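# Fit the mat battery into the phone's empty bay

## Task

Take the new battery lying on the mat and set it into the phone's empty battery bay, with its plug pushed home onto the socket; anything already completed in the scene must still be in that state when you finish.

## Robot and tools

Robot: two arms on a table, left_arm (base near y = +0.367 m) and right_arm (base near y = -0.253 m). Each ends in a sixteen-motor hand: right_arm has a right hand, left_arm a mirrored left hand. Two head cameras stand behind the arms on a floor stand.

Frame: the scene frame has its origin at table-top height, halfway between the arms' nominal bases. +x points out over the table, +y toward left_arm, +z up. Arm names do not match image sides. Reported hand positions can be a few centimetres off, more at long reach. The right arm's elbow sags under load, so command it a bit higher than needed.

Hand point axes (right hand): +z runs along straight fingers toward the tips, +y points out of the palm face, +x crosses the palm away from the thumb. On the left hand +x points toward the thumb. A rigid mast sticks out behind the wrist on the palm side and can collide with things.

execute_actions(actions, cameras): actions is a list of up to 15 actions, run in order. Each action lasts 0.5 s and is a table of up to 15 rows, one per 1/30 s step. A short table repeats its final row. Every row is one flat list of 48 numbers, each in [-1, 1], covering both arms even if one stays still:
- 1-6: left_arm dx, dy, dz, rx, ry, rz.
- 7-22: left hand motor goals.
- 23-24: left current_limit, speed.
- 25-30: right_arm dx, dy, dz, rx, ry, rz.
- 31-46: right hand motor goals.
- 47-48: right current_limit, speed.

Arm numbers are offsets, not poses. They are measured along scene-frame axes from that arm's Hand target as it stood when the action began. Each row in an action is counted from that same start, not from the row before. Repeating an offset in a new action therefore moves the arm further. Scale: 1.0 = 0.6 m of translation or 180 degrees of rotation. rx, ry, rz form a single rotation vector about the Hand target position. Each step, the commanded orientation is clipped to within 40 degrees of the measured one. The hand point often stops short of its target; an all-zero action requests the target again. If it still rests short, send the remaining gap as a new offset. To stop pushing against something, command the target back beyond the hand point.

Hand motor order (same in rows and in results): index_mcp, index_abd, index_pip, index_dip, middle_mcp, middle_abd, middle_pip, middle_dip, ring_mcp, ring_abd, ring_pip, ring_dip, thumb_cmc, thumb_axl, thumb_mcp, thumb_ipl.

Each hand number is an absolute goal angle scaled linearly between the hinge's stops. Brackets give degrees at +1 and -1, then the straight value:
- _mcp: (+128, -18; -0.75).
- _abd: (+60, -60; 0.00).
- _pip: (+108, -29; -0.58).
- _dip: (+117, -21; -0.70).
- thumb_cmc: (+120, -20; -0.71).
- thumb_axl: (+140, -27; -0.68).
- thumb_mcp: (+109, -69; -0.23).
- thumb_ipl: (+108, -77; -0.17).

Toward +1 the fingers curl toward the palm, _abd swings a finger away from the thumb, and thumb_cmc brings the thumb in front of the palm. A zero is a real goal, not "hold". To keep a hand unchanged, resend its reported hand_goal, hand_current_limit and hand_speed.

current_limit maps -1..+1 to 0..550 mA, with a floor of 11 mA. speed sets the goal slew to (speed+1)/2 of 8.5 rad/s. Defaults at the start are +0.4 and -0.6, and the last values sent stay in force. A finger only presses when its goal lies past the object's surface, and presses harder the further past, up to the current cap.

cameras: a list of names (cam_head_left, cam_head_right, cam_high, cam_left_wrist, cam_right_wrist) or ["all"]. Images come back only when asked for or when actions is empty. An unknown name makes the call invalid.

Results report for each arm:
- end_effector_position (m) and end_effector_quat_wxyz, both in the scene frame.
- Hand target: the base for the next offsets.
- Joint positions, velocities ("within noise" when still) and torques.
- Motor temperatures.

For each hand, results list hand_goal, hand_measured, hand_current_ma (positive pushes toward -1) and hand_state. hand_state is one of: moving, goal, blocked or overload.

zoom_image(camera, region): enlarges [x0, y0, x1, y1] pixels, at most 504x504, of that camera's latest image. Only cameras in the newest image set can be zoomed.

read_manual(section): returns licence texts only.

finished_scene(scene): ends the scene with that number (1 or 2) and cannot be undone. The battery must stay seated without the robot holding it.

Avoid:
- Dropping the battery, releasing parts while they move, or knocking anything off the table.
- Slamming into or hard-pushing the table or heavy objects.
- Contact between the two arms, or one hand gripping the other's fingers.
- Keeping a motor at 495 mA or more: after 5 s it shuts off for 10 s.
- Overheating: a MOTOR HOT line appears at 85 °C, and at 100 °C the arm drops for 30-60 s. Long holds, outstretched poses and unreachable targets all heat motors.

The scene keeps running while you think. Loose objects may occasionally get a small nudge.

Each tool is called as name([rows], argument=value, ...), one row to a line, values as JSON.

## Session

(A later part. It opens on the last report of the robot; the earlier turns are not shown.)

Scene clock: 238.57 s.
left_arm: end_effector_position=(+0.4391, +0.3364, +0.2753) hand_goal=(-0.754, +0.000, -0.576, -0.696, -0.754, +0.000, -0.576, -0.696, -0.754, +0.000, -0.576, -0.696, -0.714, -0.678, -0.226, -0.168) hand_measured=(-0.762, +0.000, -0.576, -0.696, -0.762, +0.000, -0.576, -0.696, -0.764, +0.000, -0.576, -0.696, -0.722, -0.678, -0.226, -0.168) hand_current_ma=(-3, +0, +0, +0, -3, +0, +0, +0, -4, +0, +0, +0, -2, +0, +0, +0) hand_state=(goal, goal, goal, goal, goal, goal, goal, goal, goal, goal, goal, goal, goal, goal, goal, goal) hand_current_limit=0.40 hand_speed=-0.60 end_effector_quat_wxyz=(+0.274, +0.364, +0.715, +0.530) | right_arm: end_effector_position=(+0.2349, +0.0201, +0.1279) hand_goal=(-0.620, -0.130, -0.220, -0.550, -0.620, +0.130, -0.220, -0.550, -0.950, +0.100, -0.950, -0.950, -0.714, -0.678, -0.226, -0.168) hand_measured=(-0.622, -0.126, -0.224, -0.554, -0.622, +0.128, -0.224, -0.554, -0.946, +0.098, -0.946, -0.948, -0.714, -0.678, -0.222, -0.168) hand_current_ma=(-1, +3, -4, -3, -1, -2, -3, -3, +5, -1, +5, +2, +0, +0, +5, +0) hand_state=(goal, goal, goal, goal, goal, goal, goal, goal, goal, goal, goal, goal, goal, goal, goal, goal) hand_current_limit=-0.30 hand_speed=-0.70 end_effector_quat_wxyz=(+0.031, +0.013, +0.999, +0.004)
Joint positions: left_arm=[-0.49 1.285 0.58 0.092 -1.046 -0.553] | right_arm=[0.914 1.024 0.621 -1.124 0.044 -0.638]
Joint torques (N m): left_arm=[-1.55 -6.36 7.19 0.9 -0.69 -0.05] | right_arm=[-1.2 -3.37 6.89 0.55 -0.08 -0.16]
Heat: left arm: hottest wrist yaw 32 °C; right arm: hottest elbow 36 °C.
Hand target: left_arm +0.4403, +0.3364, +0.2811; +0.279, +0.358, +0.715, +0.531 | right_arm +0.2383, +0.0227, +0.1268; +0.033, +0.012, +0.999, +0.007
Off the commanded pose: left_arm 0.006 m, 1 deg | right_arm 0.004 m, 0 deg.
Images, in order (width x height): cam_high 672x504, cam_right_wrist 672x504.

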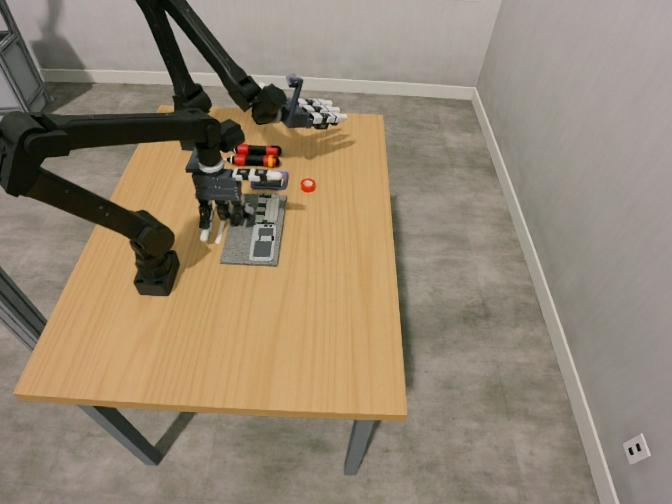

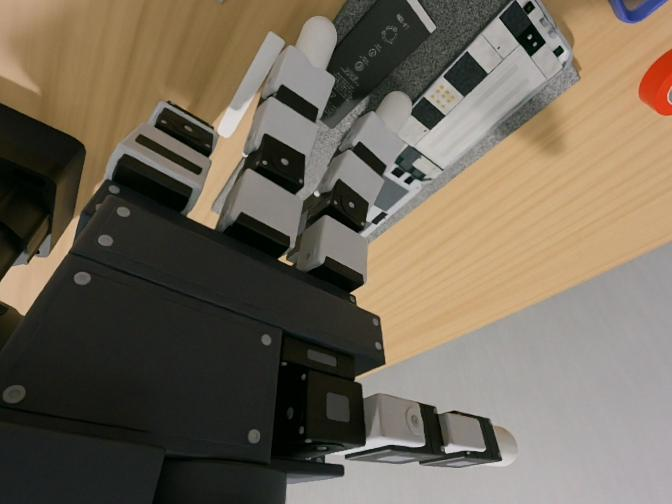

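execute_actions([
  [[0,0,0,0,0,0,-0.754,0,-0.576,-0.696,-0.754,0,-0.576,-0.696,-0.754,0,-0.576,-0.696,-0.714,-0.678,-0.226,-0.168,0.4,-0.6,0.0,0.002,-0.010,0.0,0.0,0,-0.62,-0.13,-0.22,-0.55,-0.62,0.13,-0.22,-0.55,-0.95,0.1,-0.95,-0.95,-0.714,-0.678,-0.226,-0.168,-0.3,-0.7],[0,0,0,0,0,0,-0.754,0,-0.576,-0.696,-0.754,0,-0.576,-0.696,-0.754,0,-0.576,-0.696,-0.714,-0.678,-0.226,-0.168,0.4,-0.6,0.0,0.002,-0.020,0.0,0.0,0,-0.62,-0.13,-0.22,-0.55,-0.62,0.13,-0.22,-0.55,-0.95,0.1,-0.95,-0.95,-0.714,-0.678,-0.226,-0.168,-0.3,-0.7]],
], cameras=["cam_right_wrist","cam_high"])

zoom_image(camera="cam_high", region=[190, 160, 300, 270])

zoom_image(camera="cam_right_wrist", region=[250, 0, 510, 200])

Scene clock: 240.20 s.
left_arm: end_effector_position=(+0.4391, +0.3364, +0.2753) hand_goal=(-0.754, +0.000, -0.576, -0.696, -0.754, +0.000, -0.576, -0.696, -0.754, +0.000, -0.576, -0.696, -0.714, -0.678, -0.226, -0.168) hand_measured=(-0.762, +0.000, -0.576, -0.696, -0.762, +0.000, -0.576, -0.696, -0.764, +0.000, -0.576, -0.696, -0.722, -0.678, -0.226, -0.168) hand_current_ma=(-3, +0, +0, +0, -3, +0, +0, +0, -4, +0, +0, +0, -2, +0, +0, +0) hand_state=(goal, goal, goal, goal, goal, goal, goal, goal, goal, goal, goal, goal, goal, goal, goal, goal) hand_current_limit=0.40 hand_speed=-0.60 end_effector_quat_wxyz=(+0.274, +0.364, +0.715, +0.530) | right_arm: end_effector_position=(+0.2359, +0.0207, +0.1176) hand_goal=(-0.620, -0.130, -0.220, -0.550, -0.620, +0.130, -0.220, -0.550, -0.950, +0.100, -0.950, -0.950, -0.714, -0.678, -0.226, -0.168) hand_measured=(-0.620, -0.130, -0.220, -0.550, -0.620, +0.128, -0.220, -0.552, -0.946, +0.098, -0.946, -0.948, -0.714, -0.678, -0.222, -0.168) hand_current_ma=(+1, +0, +0, +0, +0, -1, -1, -1, +5, -1, +5, +2, +0, +0, +5, +0) hand_state=(goal, goal, goal, goal, goal, goal, goal, goal, goal, goal, goal, goal, goal, goal, goal, goal) hand_current_limit=-0.30 hand_speed=-0.70 end_effector_quat_wxyz=(+0.031, +0.010, +0.999, +0.004)
Joint positions: left_arm=[-0.49 1.285 0.58 0.092 -1.046 -0.553] | right_arm=[0.911 1.043 0.602 -1.085 0.044 -0.646]
Joint torques (N m): left_arm=[-1.38 -6.42 7.24 1.24 -0.68 -0.04] | right_arm=[-1.03 -3.14 6.6 0.68 -0.07 -0.14]
Heat: left arm: hottest wrist yaw 32 °C; right arm: hottest elbow 36 °C.
Hand target: left_arm +0.4403, +0.3364, +0.2811; +0.279, +0.358, +0.715, +0.531 | right_arm +0.2383, +0.0239, +0.1148; +0.033, +0.012, +0.999, +0.007
Off the commanded pose: left_arm 0.006 m, 1 deg | right_arm 0.005 m, 0 deg.
Images, in order (width x height): cam_high 672x504, cam_right_wrist 672x504.

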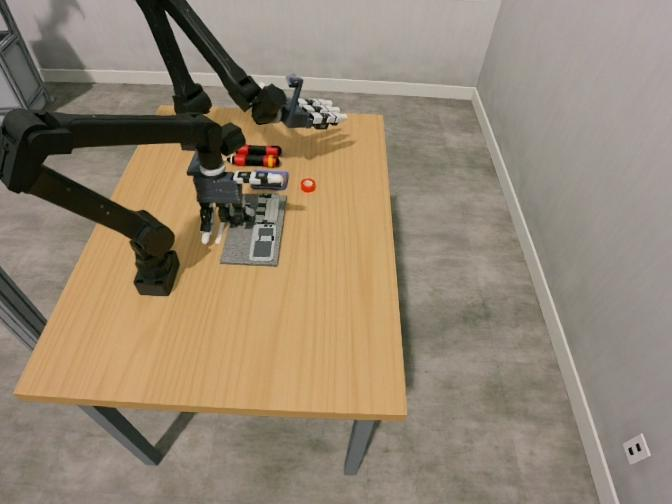

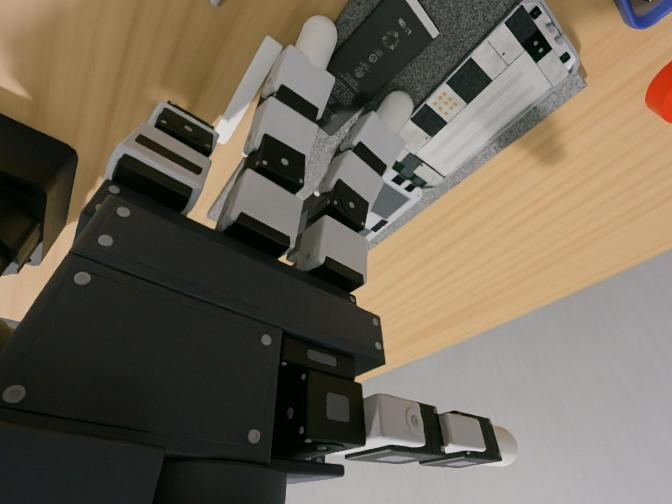

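Scaled by 4.582 from the camera's 672x504 image, which has a finer 960x720 frame.

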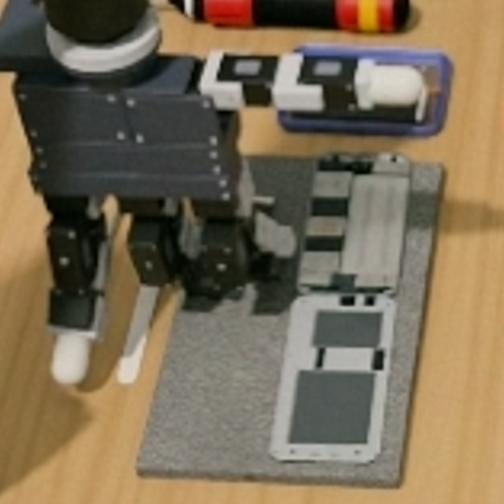

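Scaled by 1.938 from the camera's 672x504 image, which has a finer 960x720 frame.

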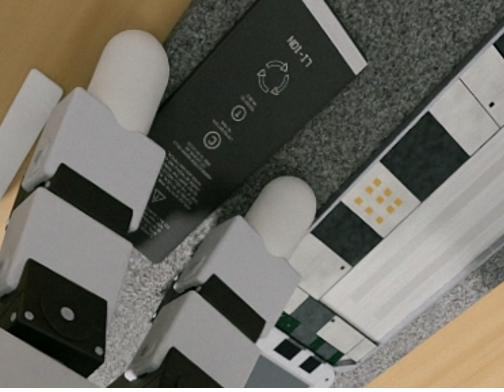

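execute_actions([
  [[0,0,0,0,0,0,-0.754,0,-0.576,-0.696,-0.754,0,-0.576,-0.696,-0.754,0,-0.576,-0.696,-0.714,-0.678,-0.226,-0.168,0.4,-0.6,0.0,0.0,-0.005,0.0,0.0,0,-0.62,0.0,-0.22,-0.55,-0.62,0.0,-0.22,-0.55,-0.95,0.1,-0.95,-0.95,-0.714,-0.678,-0.226,-0.168,-0.2,-0.8]],
], cameras=["cam_right_wrist"])

zoom_image(camera="cam_right_wrist", region=[250, 0, 510, 200])

Scene clock: 242.13 s.
left_arm: end_effector_position=(+0.4391, +0.3364, +0.2753) hand_goal=(-0.754, +0.000, -0.576, -0.696, -0.754, +0.000, -0.576, -0.696, -0.754, +0.000, -0.576, -0.696, -0.714, -0.678, -0.226, -0.168) hand_measured=(-0.762, +0.000, -0.576, -0.696, -0.762, +0.000, -0.576, -0.696, -0.764, +0.000, -0.576, -0.696, -0.722, -0.678, -0.226, -0.168) hand_current_ma=(-3, +0, +0, +0, -3, +0, +0, +0, -4, +0, +0, +0, -2, +0, +0, +0) hand_state=(goal, goal, goal, goal, goal, goal, goal, goal, goal, goal, goal, goal, goal, goal, goal, goal) hand_current_limit=0.40 hand_speed=-0.60 end_effector_quat_wxyz=(+0.274, +0.364, +0.715, +0.530) | right_arm: end_effector_position=(+0.2358, +0.0214, +0.1174) hand_goal=(-0.620, +0.000, -0.220, -0.550, -0.620, +0.000, -0.220, -0.550, -0.950, +0.100, -0.950, -0.950, -0.714, -0.678, -0.226, -0.168) hand_measured=(-0.618, -0.060, -0.216, -0.548, -0.622, +0.084, -0.220, -0.550, -0.946, +0.098, -0.946, -0.948, -0.714, -0.678, -0.222, -0.168) hand_current_ma=(+1, -131, +3, +1, -1, +210, +0, -1, +5, -1, +5, +2, +0, +0, +5, +0) hand_state=(goal, blocked, goal, goal, goal, blocked, goal, goal, goal, goal, goal, goal, goal, goal, goal, goal) hand_current_limit=-0.20 hand_speed=-0.80 end_effector_quat_wxyz=(+0.032, +0.010, +0.999, +0.006)
Joint positions: left_arm=[-0.49 1.285 0.58 0.092 -1.046 -0.553] | right_arm=[0.913 1.043 0.601 -1.081 0.044 -0.646]
Joint torques (N m): left_arm=[-1.55 -6.42 7.15 1.07 -0.65 -0.07] | right_arm=[-1.08 -2.32 6.35 1.01 -0.08 -0.2]
Heat: left arm: hottest wrist yaw 32 °C; right arm: hottest elbow 36 °C.
Hand target: left_arm +0.4403, +0.3364, +0.2811; +0.279, +0.358, +0.715, +0.531 | right_arm +0.2383, +0.0239, +0.1118; +0.033, +0.012, +0.999, +0.007
Off the commanded pose: left_arm 0.006 m, 1 deg | right_arm 0.007 m, 0 deg.
Images, in order (width x height): cam_right_wrist 672x504.

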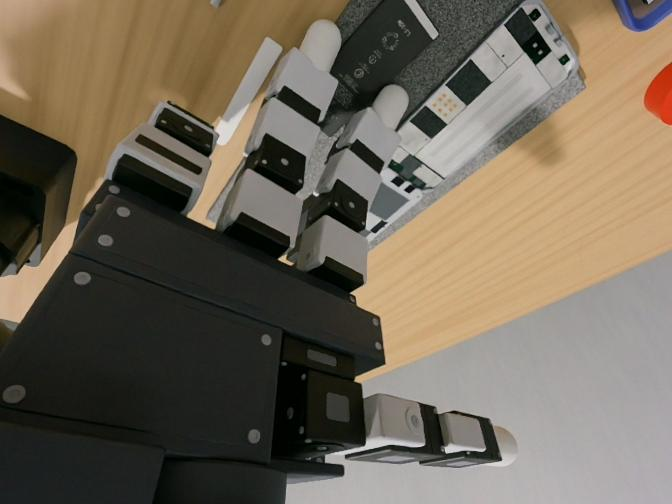

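Scaled by 1.938 from the camera's 672x504 image, which has a finer 960x720 frame.

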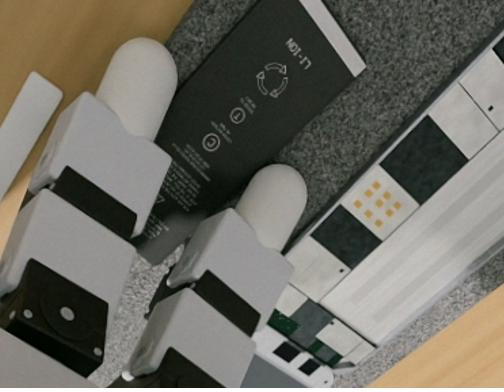

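execute_actions([
  [[0,0,0,0,0,0,-0.754,0,-0.576,-0.696,-0.754,0,-0.576,-0.696,-0.754,0,-0.576,-0.696,-0.714,-0.678,-0.226,-0.168,0.4,-0.6,0.0,0.0,0,0.0,0.0,0,-0.62,0.1,-0.22,-0.55,-0.62,-0.1,-0.22,-0.55,-0.95,0.1,-0.95,-0.95,-0.714,-0.678,-0.226,-0.168,0.3,-0.8]],
  [[0,0,0,0,0,0,-0.754,0,-0.576,-0.696,-0.754,0,-0.576,-0.696,-0.754,0,-0.576,-0.696,-0.714,-0.678,-0.226,-0.168,0.4,-0.6,0.0,0.0,0,0.0,0.0,0,-0.726,0.1,0.022,-0.55,-0.726,-0.1,0.022,-0.55,-0.95,0.1,-0.95,-0.95,-0.714,-0.678,-0.226,-0.168,0.3,-0.93]],
  [[0,0,0,0,0,0,-0.754,0,-0.576,-0.696,-0.754,0,-0.576,-0.696,-0.754,0,-0.576,-0.696,-0.714,-0.678,-0.226,-0.168,0.4,-0.6,0.0,0.0,0,0.0,0.0,0,-0.726,0.1,0.022,-0.55,-0.726,-0.1,0.022,-0.55,-0.95,0.1,-0.95,-0.95,-0.714,-0.678,-0.226,-0.168,0.3,-0.93]],
], cameras=["cam_right_wrist","cam_high"])

zoom_image(camera="cam_high", region=[190, 160, 300, 270])

zoom_image(camera="cam_right_wrist", region=[250, 0, 510, 200])

Scene clock: 245.23 s.
left_arm: end_effector_position=(+0.4391, +0.3364, +0.2753) hand_goal=(-0.754, +0.000, -0.576, -0.696, -0.754, +0.000, -0.576, -0.696, -0.754, +0.000, -0.576, -0.696, -0.714, -0.678, -0.226, -0.168) hand_measured=(-0.762, +0.000, -0.576, -0.696, -0.762, +0.000, -0.576, -0.696, -0.764, +0.000, -0.576, -0.696, -0.722, -0.678, -0.226, -0.168) hand_current_ma=(-3, +0, +0, +0, -3, +0, +0, +0, -4, +0, +0, +0, -2, +0, +0, +0) hand_state=(goal, goal, goal, goal, goal, goal, goal, goal, goal, goal, goal, goal, goal, goal, goal, goal) hand_current_limit=0.40 hand_speed=-0.60 end_effector_quat_wxyz=(+0.274, +0.364, +0.715, +0.530) | right_arm: end_effector_position=(+0.2321, +0.0218, +0.1143) hand_goal=(-0.726, +0.100, +0.022, -0.550, -0.726, -0.100, +0.022, -0.550, -0.950, +0.100, -0.950, -0.950, -0.714, -0.678, -0.226, -0.168) hand_measured=(-0.716, +0.048, +0.038, -0.542, -0.736, +0.028, +0.010, -0.550, -0.946, +0.098, -0.946, -0.948, -0.714, -0.678, -0.222, -0.168) hand_current_ma=(+14, -110, +24, +11, -14, +357, -18, +0, +5, -1, +5, +2, +0, +0, +5, +0) hand_state=(goal, blocked, goal, goal, goal, blocked, goal, goal, goal, goal, goal, goal, goal, goal, goal, goal) hand_current_limit=0.30 hand_speed=-0.93 end_effector_quat_wxyz=(+0.029, +0.006, +1.000, +0.006)
Joint positions: left_arm=[-0.49 1.285 0.58 0.092 -1.046 -0.553] | right_arm=[0.919 1.044 0.593 -1.074 0.038 -0.647]
Joint torques (N m): left_arm=[-1.49 -6.48 7.28 1.31 -0.63 -0.07] | right_arm=[-0.62 -1.73 6.86 0.84 0.22 -0.13]
Heat: left arm: hottest wrist yaw 32 °C; right arm: hottest elbow 36 °C.
Hand target: left_arm +0.4403, +0.3364, +0.2811; +0.279, +0.358, +0.715, +0.531 | right_arm +0.2383, +0.0239, +0.1118; +0.033, +0.012, +0.999, +0.007
Off the commanded pose: left_arm 0.006 m, 1 deg | right_arm 0.007 m, 1 deg.
Images, in order (width x height): cam_high 672x504, cam_right_wrist 672x504.

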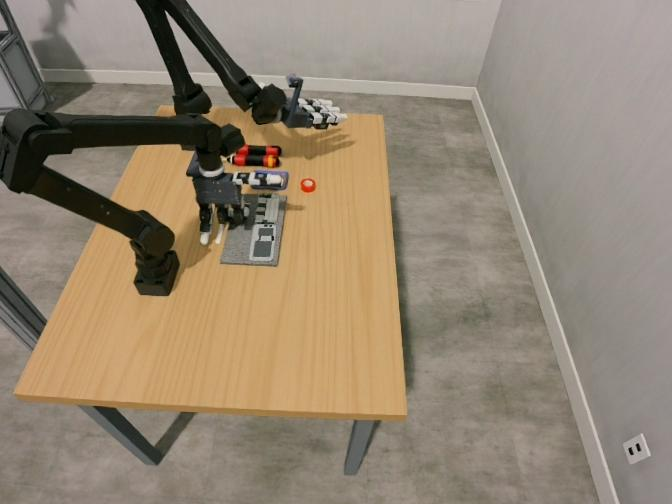

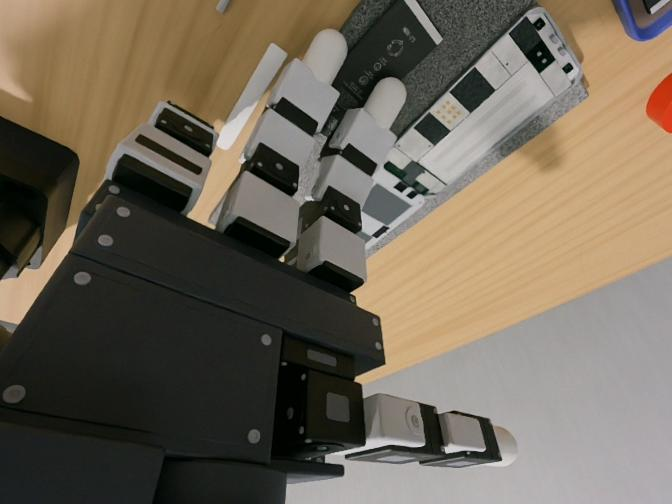

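Scaled by 4.582 from the camera's 672x504 image, which has a finer 960x720 frame.

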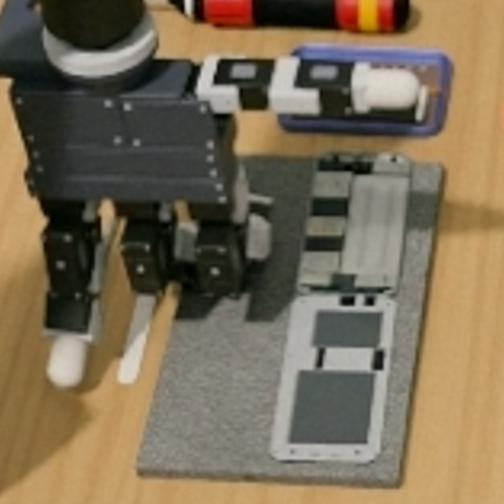

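Scaled by 1.938 from the camera's 672x504 image, which has a finer 960x720 frame.

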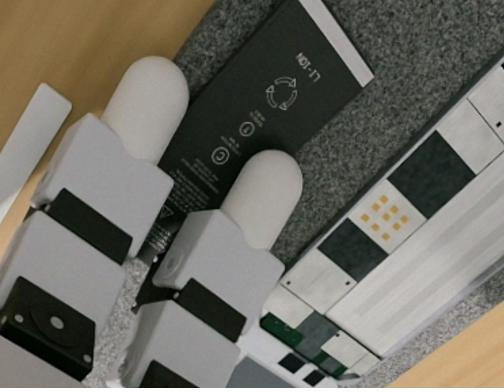

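execute_actions([
  [[0,0,0,0,0,0,-0.754,0,-0.576,-0.696,-0.754,0,-0.576,-0.696,-0.754,0,-0.576,-0.696,-0.714,-0.678,-0.226,-0.168,0.4,-0.6,0.0,0.0,0.003,0.0,0.0,0,-0.726,-0.13,0.022,-0.55,-0.726,0.13,0.022,-0.55,-0.95,0.1,-0.95,-0.95,-0.714,-0.678,-0.226,-0.168,0.1,-0.8]],
  [[0,0,0,0,0,0,-0.754,0,-0.576,-0.696,-0.754,0,-0.576,-0.696,-0.754,0,-0.576,-0.696,-0.714,-0.678,-0.226,-0.168,0.4,-0.6,0.0,0.0,0.003,0.0,0.0,0,-0.62,-0.13,-0.22,-0.55,-0.62,0.13,-0.22,-0.55,-0.95,0.1,-0.95,-0.95,-0.714,-0.678,-0.226,-0.168,-0.2,-0.8]],
  [[0,0,0,0,0,0,-0.754,0,-0.576,-0.696,-0.754,0,-0.576,-0.696,-0.754,0,-0.576,-0.696,-0.714,-0.678,-0.226,-0.168,0.4,-0.6,0.0,0.0,0,0.0,0.0,0,-0.62,0.0,-0.22,-0.55,-0.62,0.0,-0.22,-0.55,-0.95,0.1,-0.95,-0.95,-0.714,-0.678,-0.226,-0.168,-0.2,-0.8]],
], cameras=["cam_right_wrist"])

zoom_image(camera="cam_right_wrist", region=[250, 0, 510, 200])

Scene clock: 247.73 s.
left_arm: end_effector_position=(+0.4391, +0.3364, +0.2753) hand_goal=(-0.754, +0.000, -0.576, -0.696, -0.754, +0.000, -0.576, -0.696, -0.754, +0.000, -0.576, -0.696, -0.714, -0.678, -0.226, -0.168) hand_measured=(-0.762, +0.000, -0.576, -0.696, -0.762, +0.000, -0.576, -0.696, -0.764, +0.000, -0.576, -0.696, -0.722, -0.678, -0.226, -0.168) hand_current_ma=(-3, +0, +0, +0, -3, +0, +0, +0, -4, +0, +0, +0, -2, +0, +0, +0) hand_state=(goal, goal, goal, goal, goal, goal, goal, goal, goal, goal, goal, goal, goal, goal, goal, goal) hand_current_limit=0.40 hand_speed=-0.60 end_effector_quat_wxyz=(+0.274, +0.364, +0.715, +0.530) | right_arm: end_effector_position=(+0.2322, +0.0220, +0.1135) hand_goal=(-0.620, +0.000, -0.220, -0.550, -0.620, +0.000, -0.220, -0.550, -0.950, +0.100, -0.950, -0.950, -0.714, -0.678, -0.226, -0.168) hand_measured=(-0.600, -0.072, -0.184, -0.542, -0.618, +0.076, -0.216, -0.550, -0.946, +0.098, -0.946, -0.948, -0.714, -0.678, -0.222, -0.168) hand_current_ma=(+37, -171, +78, +9, +1, +182, +5, +0, +5, -1, +5, +2, +0, +0, +5, +0) hand_state=(goal, blocked, blocked, goal, goal, blocked, goal, goal, goal, goal, goal, goal, goal, goal, goal, goal) hand_current_limit=-0.20 hand_speed=-0.80 end_effector_quat_wxyz=(+0.028, +0.006, +1.000, +0.006)
Joint positions: left_arm=[-0.49 1.285 0.58 0.092 -1.046 -0.553] | right_arm=[0.919 1.047 0.593 -1.073 0.038 -0.647]
Joint torques (N m): left_arm=[-1.44 -6.59 7.02 1.1 -0.62 -0.05] | right_arm=[-0.32 -2.26 7.15 0.43 0.21 -0.15]
Heat: left arm: hottest wrist yaw 32 °C; right arm: hottest elbow 36 °C.
Hand target: left_arm +0.4403, +0.3364, +0.2811; +0.279, +0.358, +0.715, +0.531 | right_arm +0.2383, +0.0239, +0.1154; +0.033, +0.012, +0.999, +0.007
Off the commanded pose: left_arm 0.006 m, 1 deg | right_arm 0.007 m, 1 deg.
Images, in order (width x height): cam_right_wrist 672x504.

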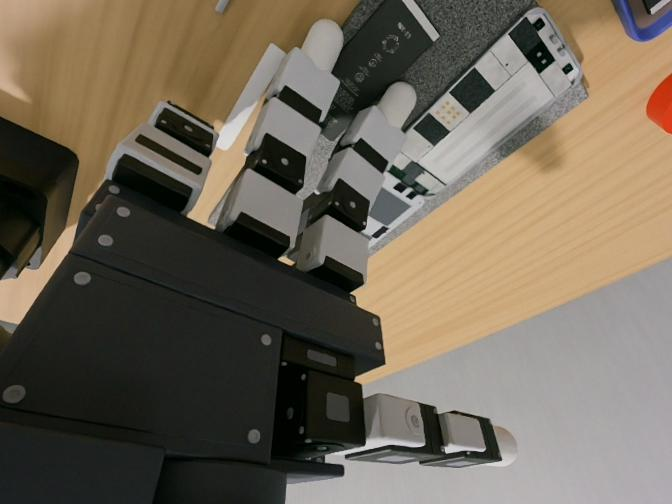

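Scaled by 1.938 from the camera's 672x504 image, which has a finer 960x720 frame.

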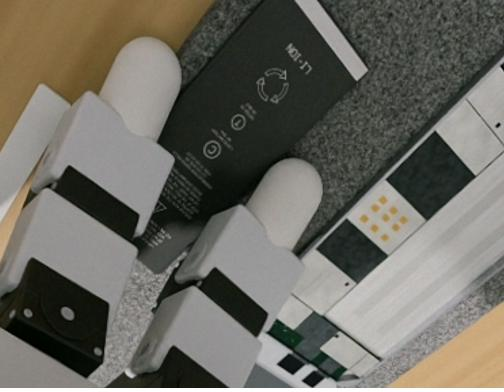

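execute_actions([
  [[0,0,0,0,0,0,-0.754,0,-0.576,-0.696,-0.754,0,-0.576,-0.696,-0.754,0,-0.576,-0.696,-0.714,-0.678,-0.226,-0.168,0.4,-0.6,-0.003,0.02,0.005,0.0,0.0,0,-0.62,0.0,-0.22,-0.55,-0.62,0.0,-0.22,-0.55,-0.95,0.1,-0.95,-0.95,-0.714,-0.678,-0.226,-0.168,-0.2,-0.8]],
  [[0,0,0,0,0,0,-0.754,0,-0.576,-0.696,-0.754,0,-0.576,-0.696,-0.754,0,-0.576,-0.696,-0.714,-0.678,-0.226,-0.168,0.4,-0.6,-0.003,0.02,0.003,0.0,0.0,0,-0.62,0.0,-0.22,-0.55,-0.62,0.0,-0.22,-0.55,-0.95,0.1,-0.95,-0.95,-0.714,-0.678,-0.226,-0.168,-0.2,-0.8]],
], cameras=["cam_right_wrist"])

zoom_image(camera="cam_right_wrist", region=[250, 0, 510, 200])

Scene clock: 249.80 s.
left_arm: end_effector_position=(+0.4391, +0.3364, +0.2753) hand_goal=(-0.754, +0.000, -0.576, -0.696, -0.754, +0.000, -0.576, -0.696, -0.754, +0.000, -0.576, -0.696, -0.714, -0.678, -0.226, -0.168) hand_measured=(-0.762, +0.000, -0.576, -0.696, -0.762, +0.000, -0.576, -0.696, -0.764, +0.000, -0.576, -0.696, -0.722, -0.678, -0.226, -0.168) hand_current_ma=(-3, +0, +0, +0, -3, +0, +0, +0, -4, +0, +0, +0, -2, +0, +0, +0) hand_state=(goal, goal, goal, goal, goal, goal, goal, goal, goal, goal, goal, goal, goal, goal, goal, goal) hand_current_limit=0.40 hand_speed=-0.60 end_effector_quat_wxyz=(+0.274, +0.364, +0.715, +0.530) | right_arm: end_effector_position=(+0.2322, +0.0284, +0.1120) hand_goal=(-0.620, +0.000, -0.220, -0.550, -0.620, +0.000, -0.220, -0.550, -0.950, +0.100, -0.950, -0.950, -0.714, -0.678, -0.226, -0.168) hand_measured=(-0.610, -0.072, -0.190, -0.540, -0.634, +0.076, -0.220, -0.550, -0.946, +0.098, -0.946, -0.948, -0.714, -0.678, -0.222, -0.168) hand_current_ma=(+16, -171, +63, +15, -22, +182, +1, +1, +5, -1, +5, +2, +0, +0, +5, +0) hand_state=(goal, blocked, blocked, goal, goal, blocked, goal, goal, goal, goal, goal, goal, goal, goal, goal, goal) hand_current_limit=-0.20 hand_speed=-0.80 end_effector_quat_wxyz=(+0.031, +0.022, +0.999, -0.005)
Joint positions: left_arm=[-0.49 1.285 0.58 0.092 -1.046 -0.553] | right_arm=[0.959 1.074 0.61 -1.081 0.056 -0.574]
Joint torques (N m): left_arm=[-1.67 -5.95 7.05 1.4 -0.66 -0.01] | right_arm=[1.03 -1.9 9.36 0.29 -0.16 -0.16]
Heat: left arm: hottest wrist yaw 32 °C; right arm: hottest elbow 36 °C.
Hand target: left_arm +0.4403, +0.3364, +0.2811; +0.279, +0.358, +0.715, +0.531 | right_arm +0.2347, +0.0479, +0.1202; +0.033, +0.012, +0.999, +0.007
Off the commanded pose: left_arm 0.006 m, 1 deg | right_arm 0.021 m, 2 deg.
Images, in order (width x height): cam_right_wrist 672x504.

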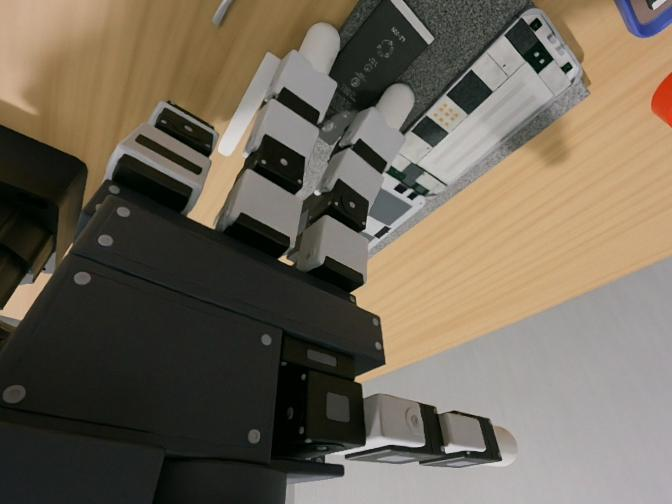

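Scaled by 1.938 from the camera's 672x504 image, which has a finer 960x720 frame.

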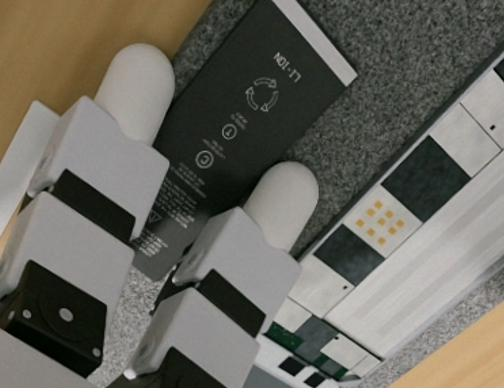

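execute_actions([
  [[0,0,0,0,0,0,-0.754,0,-0.576,-0.696,-0.754,0,-0.576,-0.696,-0.754,0,-0.576,-0.696,-0.714,-0.678,-0.226,-0.168,0.4,-0.6,-0.002,0.02,0.006,0.0,0.0,0,-0.62,0.0,-0.22,-0.55,-0.62,0.0,-0.22,-0.55,-0.95,0.1,-0.95,-0.95,-0.714,-0.678,-0.226,-0.168,-0.2,-0.8]],
  [[0,0,0,0,0,0,-0.754,0,-0.576,-0.696,-0.754,0,-0.576,-0.696,-0.754,0,-0.576,-0.696,-0.714,-0.678,-0.226,-0.168,0.4,-0.6,-0.002,0.02,0.006,0.0,0.0,0,-0.62,0.0,-0.22,-0.55,-0.62,0.0,-0.22,-0.55,-0.95,0.1,-0.95,-0.95,-0.714,-0.678,-0.226,-0.168,-0.2,-0.8]],
], cameras=["cam_right_wrist"])

zoom_image(camera="cam_right_wrist", region=[250, 0, 510, 200])

Scene clock: 251.67 s.
left_arm: end_effector_position=(+0.4391, +0.3364, +0.2753) hand_goal=(-0.754, +0.000, -0.576, -0.696, -0.754, +0.000, -0.576, -0.696, -0.754, +0.000, -0.576, -0.696, -0.714, -0.678, -0.226, -0.168) hand_measured=(-0.762, +0.000, -0.576, -0.696, -0.762, +0.000, -0.576, -0.696, -0.764, +0.000, -0.576, -0.696, -0.722, -0.678, -0.226, -0.168) hand_current_ma=(-3, +0, +0, +0, -3, +0, +0, +0, -4, +0, +0, +0, -2, +0, +0, +0) hand_state=(goal, goal, goal, goal, goal, goal, goal, goal, goal, goal, goal, goal, goal, goal, goal, goal) hand_current_limit=0.40 hand_speed=-0.60 end_effector_quat_wxyz=(+0.274, +0.364, +0.715, +0.530) | right_arm: end_effector_position=(+0.2316, +0.0408, +0.1141) hand_goal=(-0.620, +0.000, -0.220, -0.550, -0.620, +0.000, -0.220, -0.550, -0.950, +0.100, -0.950, -0.950, -0.714, -0.678, -0.226, -0.168) hand_measured=(-0.638, -0.072, -0.216, -0.542, -0.664, +0.076, -0.238, -0.558, -0.946, +0.098, -0.946, -0.948, -0.714, -0.678, -0.222, -0.168) hand_current_ma=(-35, -171, +3, +12, -116, +182, -31, -9, +5, -1, +5, +2, +0, +0, +5, +0) hand_state=(goal, blocked, goal, goal, blocked, blocked, goal, goal, goal, goal, goal, goal, goal, goal, goal, goal) hand_current_limit=-0.20 hand_speed=-0.80 end_effector_quat_wxyz=(+0.031, +0.032, +0.999, -0.020)
Joint positions: left_arm=[-0.49 1.285 0.58 0.092 -1.046 -0.553] | right_arm=[1.006 1.118 0.653 -1.108 0.073 -0.506]
Joint torques (N m): left_arm=[-1.2 -6.71 7.28 1.09 -0.67 -0.07] | right_arm=[1.55 -2.37 10.13 0.94 -0.74 -0.25]
Heat: left arm: hottest shoulder 31 °C; right arm: hottest elbow 36 °C.
Hand target: left_arm +0.4403, +0.3364, +0.2811; +0.279, +0.358, +0.715, +0.531 | right_arm +0.2323, +0.0719, +0.1274; +0.033, +0.012, +0.999, +0.007
Off the commanded pose: left_arm 0.006 m, 1 deg | right_arm 0.034 m, 4 deg.
Images, in order (width x height): cam_right_wrist 672x504.

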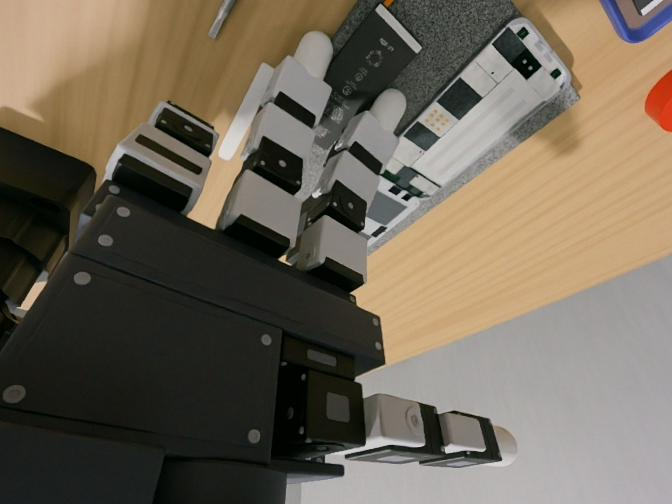

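Scaled by 1.938 from the camera's 672x504 image, which has a finer 960x720 frame.

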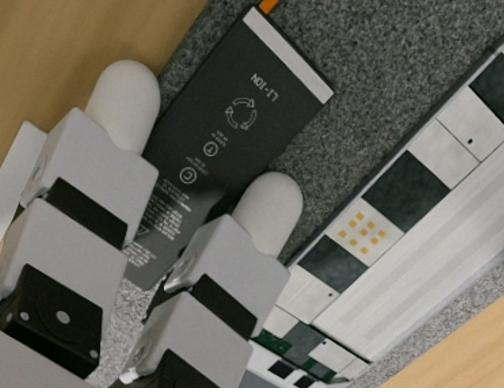

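execute_actions([
  [[0,0,0,0,0,0,-0.754,0,-0.576,-0.696,-0.754,0,-0.576,-0.696,-0.754,0,-0.576,-0.696,-0.714,-0.678,-0.226,-0.168,0.4,-0.6,0,0,0.01,0.0,0.0,0,-0.62,-0.13,-0.22,-0.55,-0.62,0.13,-0.22,-0.55,-0.95,0.1,-0.95,-0.95,-0.714,-0.678,-0.226,-0.168,0.1,-0.8],[0,0,0,0,0,0,-0.754,0,-0.576,-0.696,-0.754,0,-0.576,-0.696,-0.754,0,-0.576,-0.696,-0.714,-0.678,-0.226,-0.168,0.4,-0.6,0,-0.02,0.03,0.0,0.0,0,-0.62,-0.13,-0.22,-0.55,-0.62,0.13,-0.22,-0.55,-0.95,0.1,-0.95,-0.95,-0.714,-0.678,-0.226,-0.168,0.1,-0.8]],
  [[0,0,0,0,0,0,-0.754,0,-0.576,-0.696,-0.754,0,-0.576,-0.696,-0.754,0,-0.576,-0.696,-0.714,-0.678,-0.226,-0.168,0.4,-0.6,-0.002,-0.03,0,0.0,0.0,0,-0.62,-0.13,-0.22,-0.55,-0.62,0.13,-0.22,-0.55,-0.95,0.1,-0.95,-0.95,-0.714,-0.678,-0.226,-0.168,0.1,-0.8],[0,0,0,0,0,0,-0.754,0,-0.576,-0.696,-0.754,0,-0.576,-0.696,-0.754,0,-0.576,-0.696,-0.714,-0.678,-0.226,-0.168,0.4,-0.6,-0.003,-0.06,0,0.0,0.0,0,-0.62,-0.13,-0.22,-0.55,-0.62,0.13,-0.22,-0.55,-0.95,0.1,-0.95,-0.95,-0.714,-0.678,-0.226,-0.168,0.1,-0.8]],
], cameras=["cam_right_wrist"])

zoom_image(camera="cam_right_wrist", region=[250, 0, 510, 200])

Scene clock: 257.97 s.
left_arm: end_effector_position=(+0.4391, +0.3364, +0.2753) hand_goal=(-0.754, +0.000, -0.576, -0.696, -0.754, +0.000, -0.576, -0.696, -0.754, +0.000, -0.576, -0.696, -0.714, -0.678, -0.226, -0.168) hand_measured=(-0.762, +0.000, -0.576, -0.696, -0.762, +0.000, -0.576, -0.696, -0.764, +0.000, -0.576, -0.696, -0.722, -0.678, -0.226, -0.168) hand_current_ma=(-3, +0, +0, +0, -3, +0, +0, +0, -4, +0, +0, +0, -2, +0, +0, +0) hand_state=(goal, goal, goal, goal, goal, goal, goal, goal, goal, goal, goal, goal, goal, goal, goal, goal) hand_current_limit=0.40 hand_speed=-0.60 end_effector_quat_wxyz=(+0.274, +0.364, +0.715, +0.530) | right_arm: end_effector_position=(+0.2292, +0.0252, +0.1418) hand_goal=(-0.620, -0.130, -0.220, -0.550, -0.620, +0.130, -0.220, -0.550, -0.950, +0.100, -0.950, -0.950, -0.714, -0.678, -0.226, -0.168) hand_measured=(-0.624, -0.132, -0.220, -0.548, -0.622, +0.128, -0.224, -0.554, -0.946, +0.098, -0.946, -0.948, -0.714, -0.678, -0.222, -0.168) hand_current_ma=(-3, -1, +0, +1, -3, -2, -4, -3, +5, -1, +5, +2, +0, +0, +5, +0) hand_state=(goal, goal, goal, goal, goal, goal, goal, goal, goal, goal, goal, goal, goal, goal, goal, goal) hand_current_limit=0.10 hand_speed=-0.80 end_effector_quat_wxyz=(+0.031, +0.013, +0.999, +0.003)
Joint positions: left_arm=[-0.49 1.285 0.58 0.092 -1.046 -0.553] | right_arm=[0.948 1.009 0.651 -1.173 0.047 -0.603]
Joint torques (N m): left_arm=[-1.67 -6.65 7.2 1.16 -0.69 -0.04] | right_arm=[-1.61 -4.37 6.8 0.05 -0.04 -0.24]
Heat: left arm: hottest shoulder 31 °C; right arm: hottest elbow 36 °C.
Hand target: left_arm +0.4403, +0.3364, +0.2811; +0.279, +0.358, +0.715, +0.531 | right_arm +0.2305, +0.0239, +0.1454; +0.033, +0.012, +0.999, +0.007
Off the commanded pose: left_arm 0.006 m, 1 deg | right_arm 0.004 m, 1 deg.
Images, in order (width x height): cam_right_wrist 672x504.

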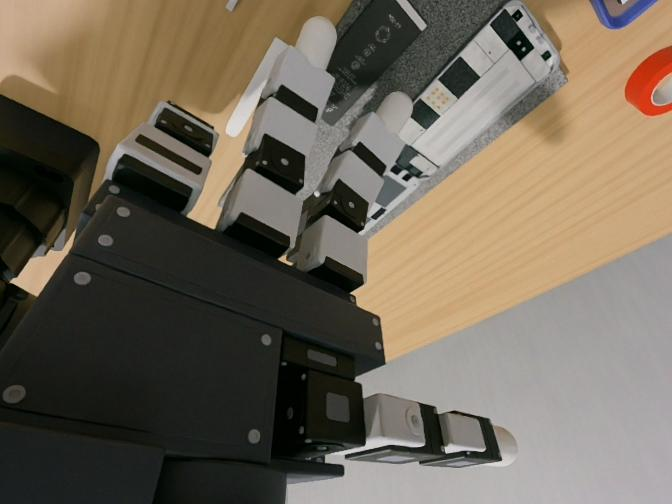

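Scaled by 1.938 from the camera's 672x504 image, which has a finer 960x720 frame.

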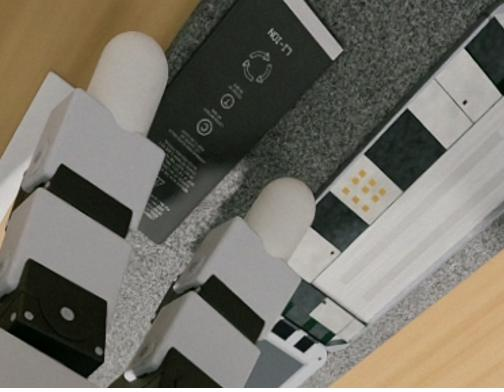

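execute_actions([
  [[0,0,0,0,0,0,-0.754,0,-0.576,-0.696,-0.754,0,-0.576,-0.696,-0.754,0,-0.576,-0.696,-0.714,-0.678,-0.226,-0.168,0.4,-0.6,-0.002,-0.02,0.0,0.0,0.0,0,-0.62,-0.05,-0.22,-0.55,-0.62,0.05,-0.22,-0.55,-0.95,0.1,-0.95,-0.95,-0.714,-0.678,-0.226,-0.168,0.1,-0.8],[0,0,0,0,0,0,-0.754,0,-0.576,-0.696,-0.754,0,-0.576,-0.696,-0.754,0,-0.576,-0.696,-0.714,-0.678,-0.226,-0.168,0.4,-0.6,-0.004,-0.05,0,0.0,0.0,0,-0.62,0.07,-0.22,-0.55,-0.62,-0.07,-0.22,-0.55,-0.95,0.1,-0.95,-0.95,-0.714,-0.678,-0.226,-0.168,0.1,-0.8]],
  [[0,0,0,0,0,0,-0.754,0,-0.576,-0.696,-0.754,0,-0.576,-0.696,-0.754,0,-0.576,-0.696,-0.714,-0.678,-0.226,-0.168,0.4,-0.6,-0.002,-0.03,0,0.0,0.0,0,-0.62,0.07,-0.22,-0.55,-0.62,-0.07,-0.22,-0.55,-0.95,0.1,-0.95,-0.95,-0.714,-0.678,-0.226,-0.168,0.1,-0.8],[0,0,0,0,0,0,-0.754,0,-0.576,-0.696,-0.754,0,-0.576,-0.696,-0.754,0,-0.576,-0.696,-0.714,-0.678,-0.226,-0.168,0.4,-0.6,-0.004,-0.066,-0.01,0.0,0.0,0,-0.62,0.07,-0.22,-0.55,-0.62,-0.07,-0.22,-0.55,-0.95,0.1,-0.95,-0.95,-0.714,-0.678,-0.226,-0.168,0.1,-0.8]],
], cameras=["cam_right_wrist","cam_high"])

zoom_image(camera="cam_right_wrist", region=[250, 0, 510, 200])

zoom_image(camera="cam_high", region=[190, 160, 300, 270])

Scene clock: 261.53 s.
left_arm: end_effector_position=(+0.4391, +0.3364, +0.2753) hand_goal=(-0.754, +0.000, -0.576, -0.696, -0.754, +0.000, -0.576, -0.696, -0.754, +0.000, -0.576, -0.696, -0.714, -0.678, -0.226, -0.168) hand_measured=(-0.762, +0.000, -0.576, -0.696, -0.762, +0.000, -0.576, -0.696, -0.764, +0.000, -0.576, -0.696, -0.722, -0.678, -0.226, -0.168) hand_current_ma=(-3, +0, +0, +0, -3, +0, +0, +0, -4, +0, +0, +0, -2, +0, +0, +0) hand_state=(goal, goal, goal, goal, goal, goal, goal, goal, goal, goal, goal, goal, goal, goal, goal, goal) hand_current_limit=0.40 hand_speed=-0.60 end_effector_quat_wxyz=(+0.274, +0.364, +0.715, +0.530) | right_arm: end_effector_position=(+0.2242, -0.0446, +0.1344) hand_goal=(-0.620, +0.070, -0.220, -0.550, -0.620, -0.070, -0.220, -0.550, -0.950, +0.100, -0.950, -0.950, -0.714, -0.678, -0.226, -0.168) hand_measured=(-0.622, +0.068, -0.220, -0.548, -0.622, -0.068, -0.224, -0.554, -0.946, +0.098, -0.946, -0.948, -0.714, -0.678, -0.222, -0.168) hand_current_ma=(-1, -2, +0, +1, -1, +2, -3, -3, +5, -1, +5, +2, +0, +0, +5, +0) hand_state=(goal, goal, goal, goal, goal, goal, goal, goal, goal, goal, goal, goal, goal, goal, goal, goal) hand_current_limit=0.10 hand_speed=-0.80 end_effector_quat_wxyz=(+0.028, +0.012, +1.000, +0.001)
Joint positions: left_arm=[-0.49 1.285 0.58 0.092 -1.046 -0.553] | right_arm=[0.743 0.825 0.538 -1.242 0.036 -0.81]
Joint torques (N m): left_arm=[-1.49 -6.42 7.08 1.18 -0.67 -0.12] | right_arm=[-1.32 -2.43 7.31 -0.18 -0.16 -0.22]
Heat: left arm: hottest shoulder 31 °C; right arm: hottest elbow 36 °C.
Hand target: left_arm +0.4403, +0.3364, +0.2811; +0.279, +0.358, +0.715, +0.531 | right_arm +0.2257, -0.0457, +0.1394; +0.033, +0.012, +0.999, +0.007
Off the commanded pose: left_arm 0.006 m, 1 deg | right_arm 0.005 m, 1 deg.
Images, in order (width x height): cam_high 672x504, cam_right_wrist 672x504.

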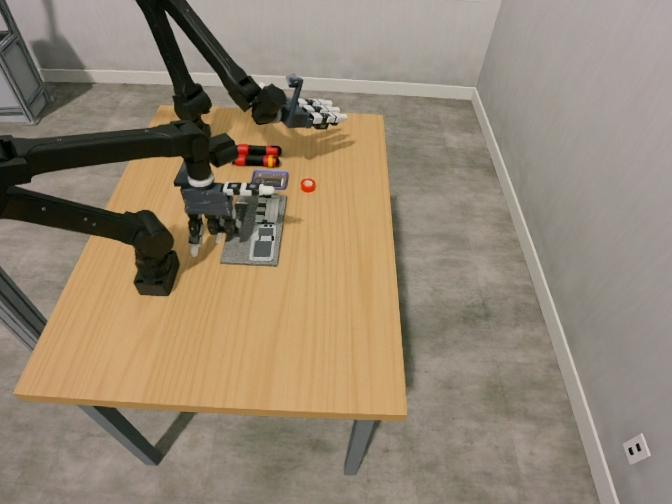

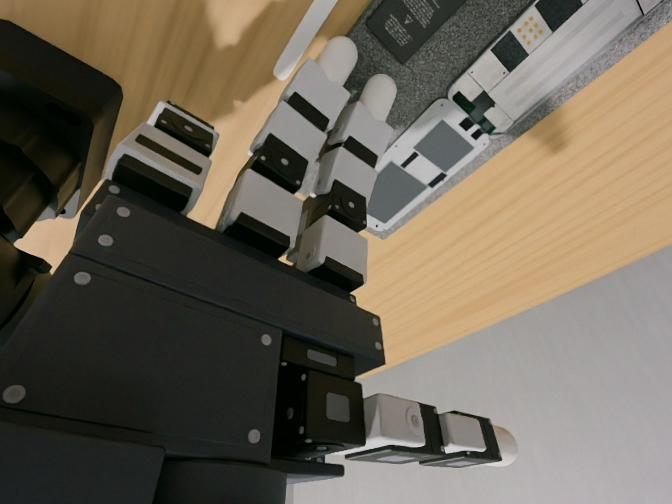

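Scaled by 1.938 from the camera's 672x504 image, which has a finer 960x720 frame.

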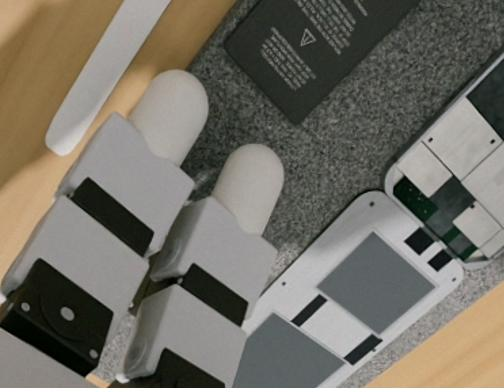

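Scaled by 4.582 from the camera's 672x504 image, which has a finer 960x720 frame.

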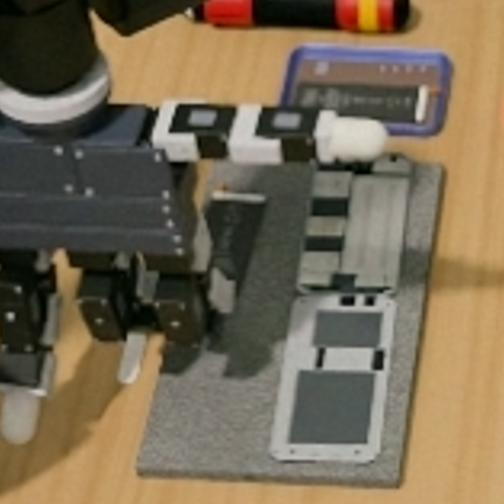

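execute_actions([
  [[0,0,0,0,0,0,-0.754,0,-0.576,-0.696,-0.754,0,-0.576,-0.696,-0.754,0,-0.576,-0.696,-0.714,-0.678,-0.226,-0.168,0.4,-0.6,0.003,0.0,-0.015,0.0,0.0,0,-0.62,0.07,-0.22,-0.55,-0.62,-0.07,-0.22,-0.55,-0.95,0.1,-0.95,-0.95,-0.714,-0.678,-0.226,-0.168,-0.3,-0.8],[0,0,0,0,0,0,-0.754,0,-0.576,-0.696,-0.754,0,-0.576,-0.696,-0.754,0,-0.576,-0.696,-0.714,-0.678,-0.226,-0.168,0.4,-0.6,0.006,-0.002,-0.03,0.0,0.0,0,-0.62,0.07,-0.22,-0.55,-0.62,-0.07,-0.22,-0.55,-0.95,0.1,-0.95,-0.95,-0.714,-0.678,-0.226,-0.168,-0.3,-0.8]],
  [[0,0,0,0,0,0,-0.754,0,-0.576,-0.696,-0.754,0,-0.576,-0.696,-0.754,0,-0.576,-0.696,-0.714,-0.678,-0.226,-0.168,0.4,-0.6,0,0,-0.014,0.0,0.0,0,-0.62,0.07,-0.22,-0.55,-0.62,-0.07,-0.22,-0.55,-0.95,0.1,-0.95,-0.95,-0.714,-0.678,-0.226,-0.168,-0.3,-0.8]],
], cameras=["cam_right_wrist"])

zoom_image(camera="cam_right_wrist", region=[250, 0, 510, 200])

Scene clock: 263.93 s.
left_arm: end_effector_position=(+0.4391, +0.3364, +0.2753) hand_goal=(-0.754, +0.000, -0.576, -0.696, -0.754, +0.000, -0.576, -0.696, -0.754, +0.000, -0.576, -0.696, -0.714, -0.678, -0.226, -0.168) hand_measured=(-0.762, +0.000, -0.576, -0.696, -0.762, +0.000, -0.576, -0.696, -0.764, +0.000, -0.576, -0.696, -0.722, -0.678, -0.226, -0.168) hand_current_ma=(-3, +0, +0, +0, -3, +0, +0, +0, -4, +0, +0, +0, -2, +0, +0, +0) hand_state=(goal, goal, goal, goal, goal, goal, goal, goal, goal, goal, goal, goal, goal, goal, goal, goal) hand_current_limit=0.40 hand_speed=-0.60 end_effector_quat_wxyz=(+0.274, +0.364, +0.715, +0.530) | right_arm: end_effector_position=(+0.2263, -0.0483, +0.1175) hand_goal=(-0.620, +0.070, -0.220, -0.550, -0.620, -0.070, -0.220, -0.550, -0.950, +0.100, -0.950, -0.950, -0.714, -0.678, -0.226, -0.168) hand_measured=(-0.618, +0.068, -0.218, -0.548, -0.620, -0.064, -0.218, -0.550, -0.946, +0.098, -0.946, -0.948, -0.714, -0.678, -0.222, -0.168) hand_current_ma=(+1, -1, +2, +1, -1, +7, +1, +0, +5, -1, +5, +2, +0, +0, +5, +0) hand_state=(goal, goal, goal, goal, goal, goal, goal, goal, goal, goal, goal, goal, goal, goal, goal, goal) hand_current_limit=-0.30 hand_speed=-0.80 end_effector_quat_wxyz=(+0.033, +0.010, +0.999, +0.004)
Joint positions: left_arm=[-0.49 1.285 0.58 0.092 -1.046 -0.553] | right_arm=[0.72 0.833 0.492 -1.174 0.038 -0.839]
Joint torques (N m): left_arm=[-1.2 -6.3 7.04 1.25 -0.66 -0.04] | right_arm=[-1.32 -0.03 6.45 1.09 -0.1 -0.17]
Heat: left arm: hottest shoulder 31 °C; right arm: hottest elbow 36 °C.
Hand target: left_arm +0.4403, +0.3364, +0.2811; +0.279, +0.358, +0.715, +0.531 | right_arm +0.2293, -0.0469, +0.1130; +0.033, +0.012, +0.999, +0.007
Off the commanded pose: left_arm 0.006 m, 1 deg | right_arm 0.006 m, 0 deg.
Images, in order (width x height): cam_right_wrist 672x504.

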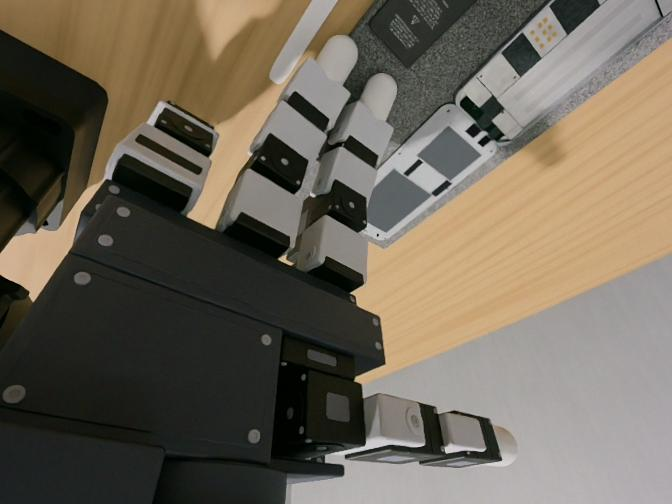

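Scaled by 1.938 from the camera's 672x504 image, which has a finer 960x720 frame.

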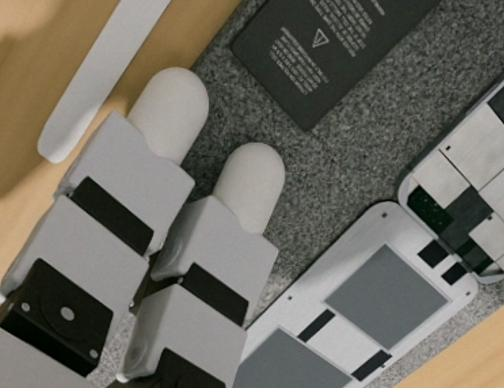

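execute_actions([
  [[0,0,0,0,0,0,-0.754,0,-0.576,-0.696,-0.754,0,-0.576,-0.696,-0.754,0,-0.576,-0.696,-0.714,-0.678,-0.226,-0.168,0.4,-0.6,0,0.01,0.003,0.0,0.0,0,-0.62,0.07,-0.22,-0.55,-0.62,-0.07,-0.22,-0.55,-0.95,0.1,-0.95,-0.95,-0.714,-0.678,-0.226,-0.168,-0.3,-0.8],[0,0,0,0,0,0,-0.754,0,-0.576,-0.696,-0.754,0,-0.576,-0.696,-0.754,0,-0.576,-0.696,-0.714,-0.678,-0.226,-0.168,0.4,-0.6,-0.001,0.025,0.006,0.0,0.0,0,-0.62,0.07,-0.22,-0.55,-0.62,-0.07,-0.22,-0.55,-0.95,0.1,-0.95,-0.95,-0.714,-0.678,-0.226,-0.168,-0.3,-0.8]],
  [[0,0,0,0,0,0,-0.754,0,-0.576,-0.696,-0.754,0,-0.576,-0.696,-0.754,0,-0.576,-0.696,-0.714,-0.678,-0.226,-0.168,0.4,-0.6,0,0.01,0.003,0.0,0.0,0,-0.62,0.07,-0.22,-0.55,-0.62,-0.07,-0.22,-0.55,-0.95,0.1,-0.95,-0.95,-0.714,-0.678,-0.226,-0.168,-0.3,-0.8],[0,0,0,0,0,0,-0.754,0,-0.576,-0.696,-0.754,0,-0.576,-0.696,-0.754,0,-0.576,-0.696,-0.714,-0.678,-0.226,-0.168,0.4,-0.6,-0.002,0.025,0.006,0.0,0.0,0,-0.62,0.07,-0.22,-0.55,-0.62,-0.07,-0.22,-0.55,-0.95,0.1,-0.95,-0.95,-0.714,-0.678,-0.226,-0.168,-0.3,-0.8]],
], cameras=["cam_right_wrist"])

zoom_image(camera="cam_right_wrist", region=[250, 0, 510, 200])

Scene clock: 266.50 s.
left_arm: end_effector_position=(+0.4391, +0.3364, +0.2753) hand_goal=(-0.754, +0.000, -0.576, -0.696, -0.754, +0.000, -0.576, -0.696, -0.754, +0.000, -0.576, -0.696, -0.714, -0.678, -0.226, -0.168) hand_measured=(-0.762, +0.000, -0.576, -0.696, -0.762, +0.000, -0.576, -0.696, -0.764, +0.000, -0.576, -0.696, -0.722, -0.678, -0.226, -0.168) hand_current_ma=(-3, +0, +0, +0, -3, +0, +0, +0, -4, +0, +0, +0, -2, +0, +0, +0) hand_state=(goal, goal, goal, goal, goal, goal, goal, goal, goal, goal, goal, goal, goal, goal, goal, goal) hand_current_limit=0.40 hand_speed=-0.60 end_effector_quat_wxyz=(+0.274, +0.364, +0.715, +0.530) | right_arm: end_effector_position=(+0.2256, -0.0389, +0.1139) hand_goal=(-0.620, +0.070, -0.220, -0.550, -0.620, -0.070, -0.220, -0.550, -0.950, +0.100, -0.950, -0.950, -0.714, -0.678, -0.226, -0.168) hand_measured=(-0.644, +0.070, -0.214, -0.544, -0.648, -0.062, -0.220, -0.544, -0.946, +0.098, -0.946, -0.948, -0.714, -0.678, -0.222, -0.168) hand_current_ma=(-49, +0, +8, +9, -64, +10, +0, +6, +6, -1, +5, +2, +0, +0, +5, +0) hand_state=(blocked, goal, goal, goal, blocked, goal, goal, goal, goal, goal, goal, goal, goal, goal, goal, goal) hand_current_limit=-0.30 hand_speed=-0.80 end_effector_quat_wxyz=(+0.035, +0.030, +0.999, -0.011)
Joint positions: left_arm=[-0.49 1.285 0.58 0.092 -1.046 -0.553] | right_arm=[0.799 0.871 0.505 -1.174 0.065 -0.718]
Joint torques (N m): left_arm=[-1.2 -6.95 7.05 1.11 -0.67 -0.06] | right_arm=[1.67 0.97 9.05 1.33 -0.87 -0.24]
Heat: left arm: hottest shoulder 31 °C; right arm: hottest elbow 36 °C.
Hand target: left_arm +0.4403, +0.3364, +0.2811; +0.279, +0.358, +0.715, +0.531 | right_arm +0.2275, -0.0169, +0.1202; +0.033, +0.012, +0.999, +0.007
Off the commanded pose: left_arm 0.006 m, 1 deg | right_arm 0.023 m, 3 deg.
Images, in order (width x height): cam_right_wrist 672x504.

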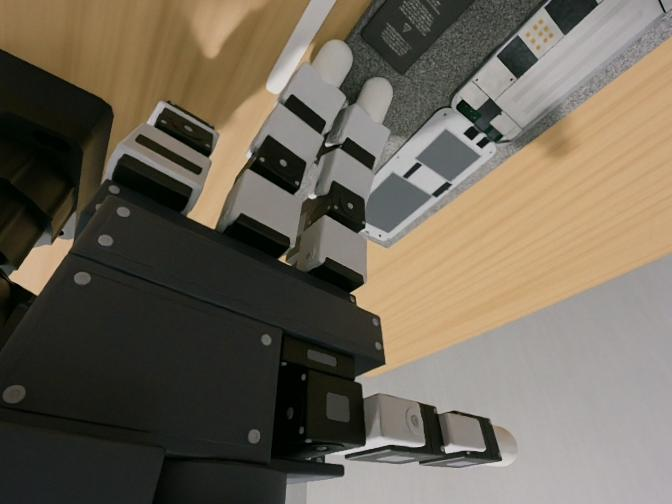

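Scaled by 1.938 from the camera's 672x504 image, which has a finer 960x720 frame.

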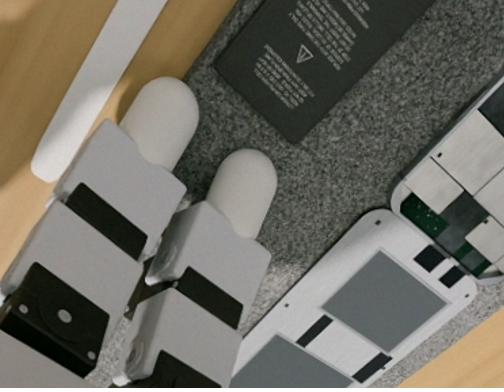

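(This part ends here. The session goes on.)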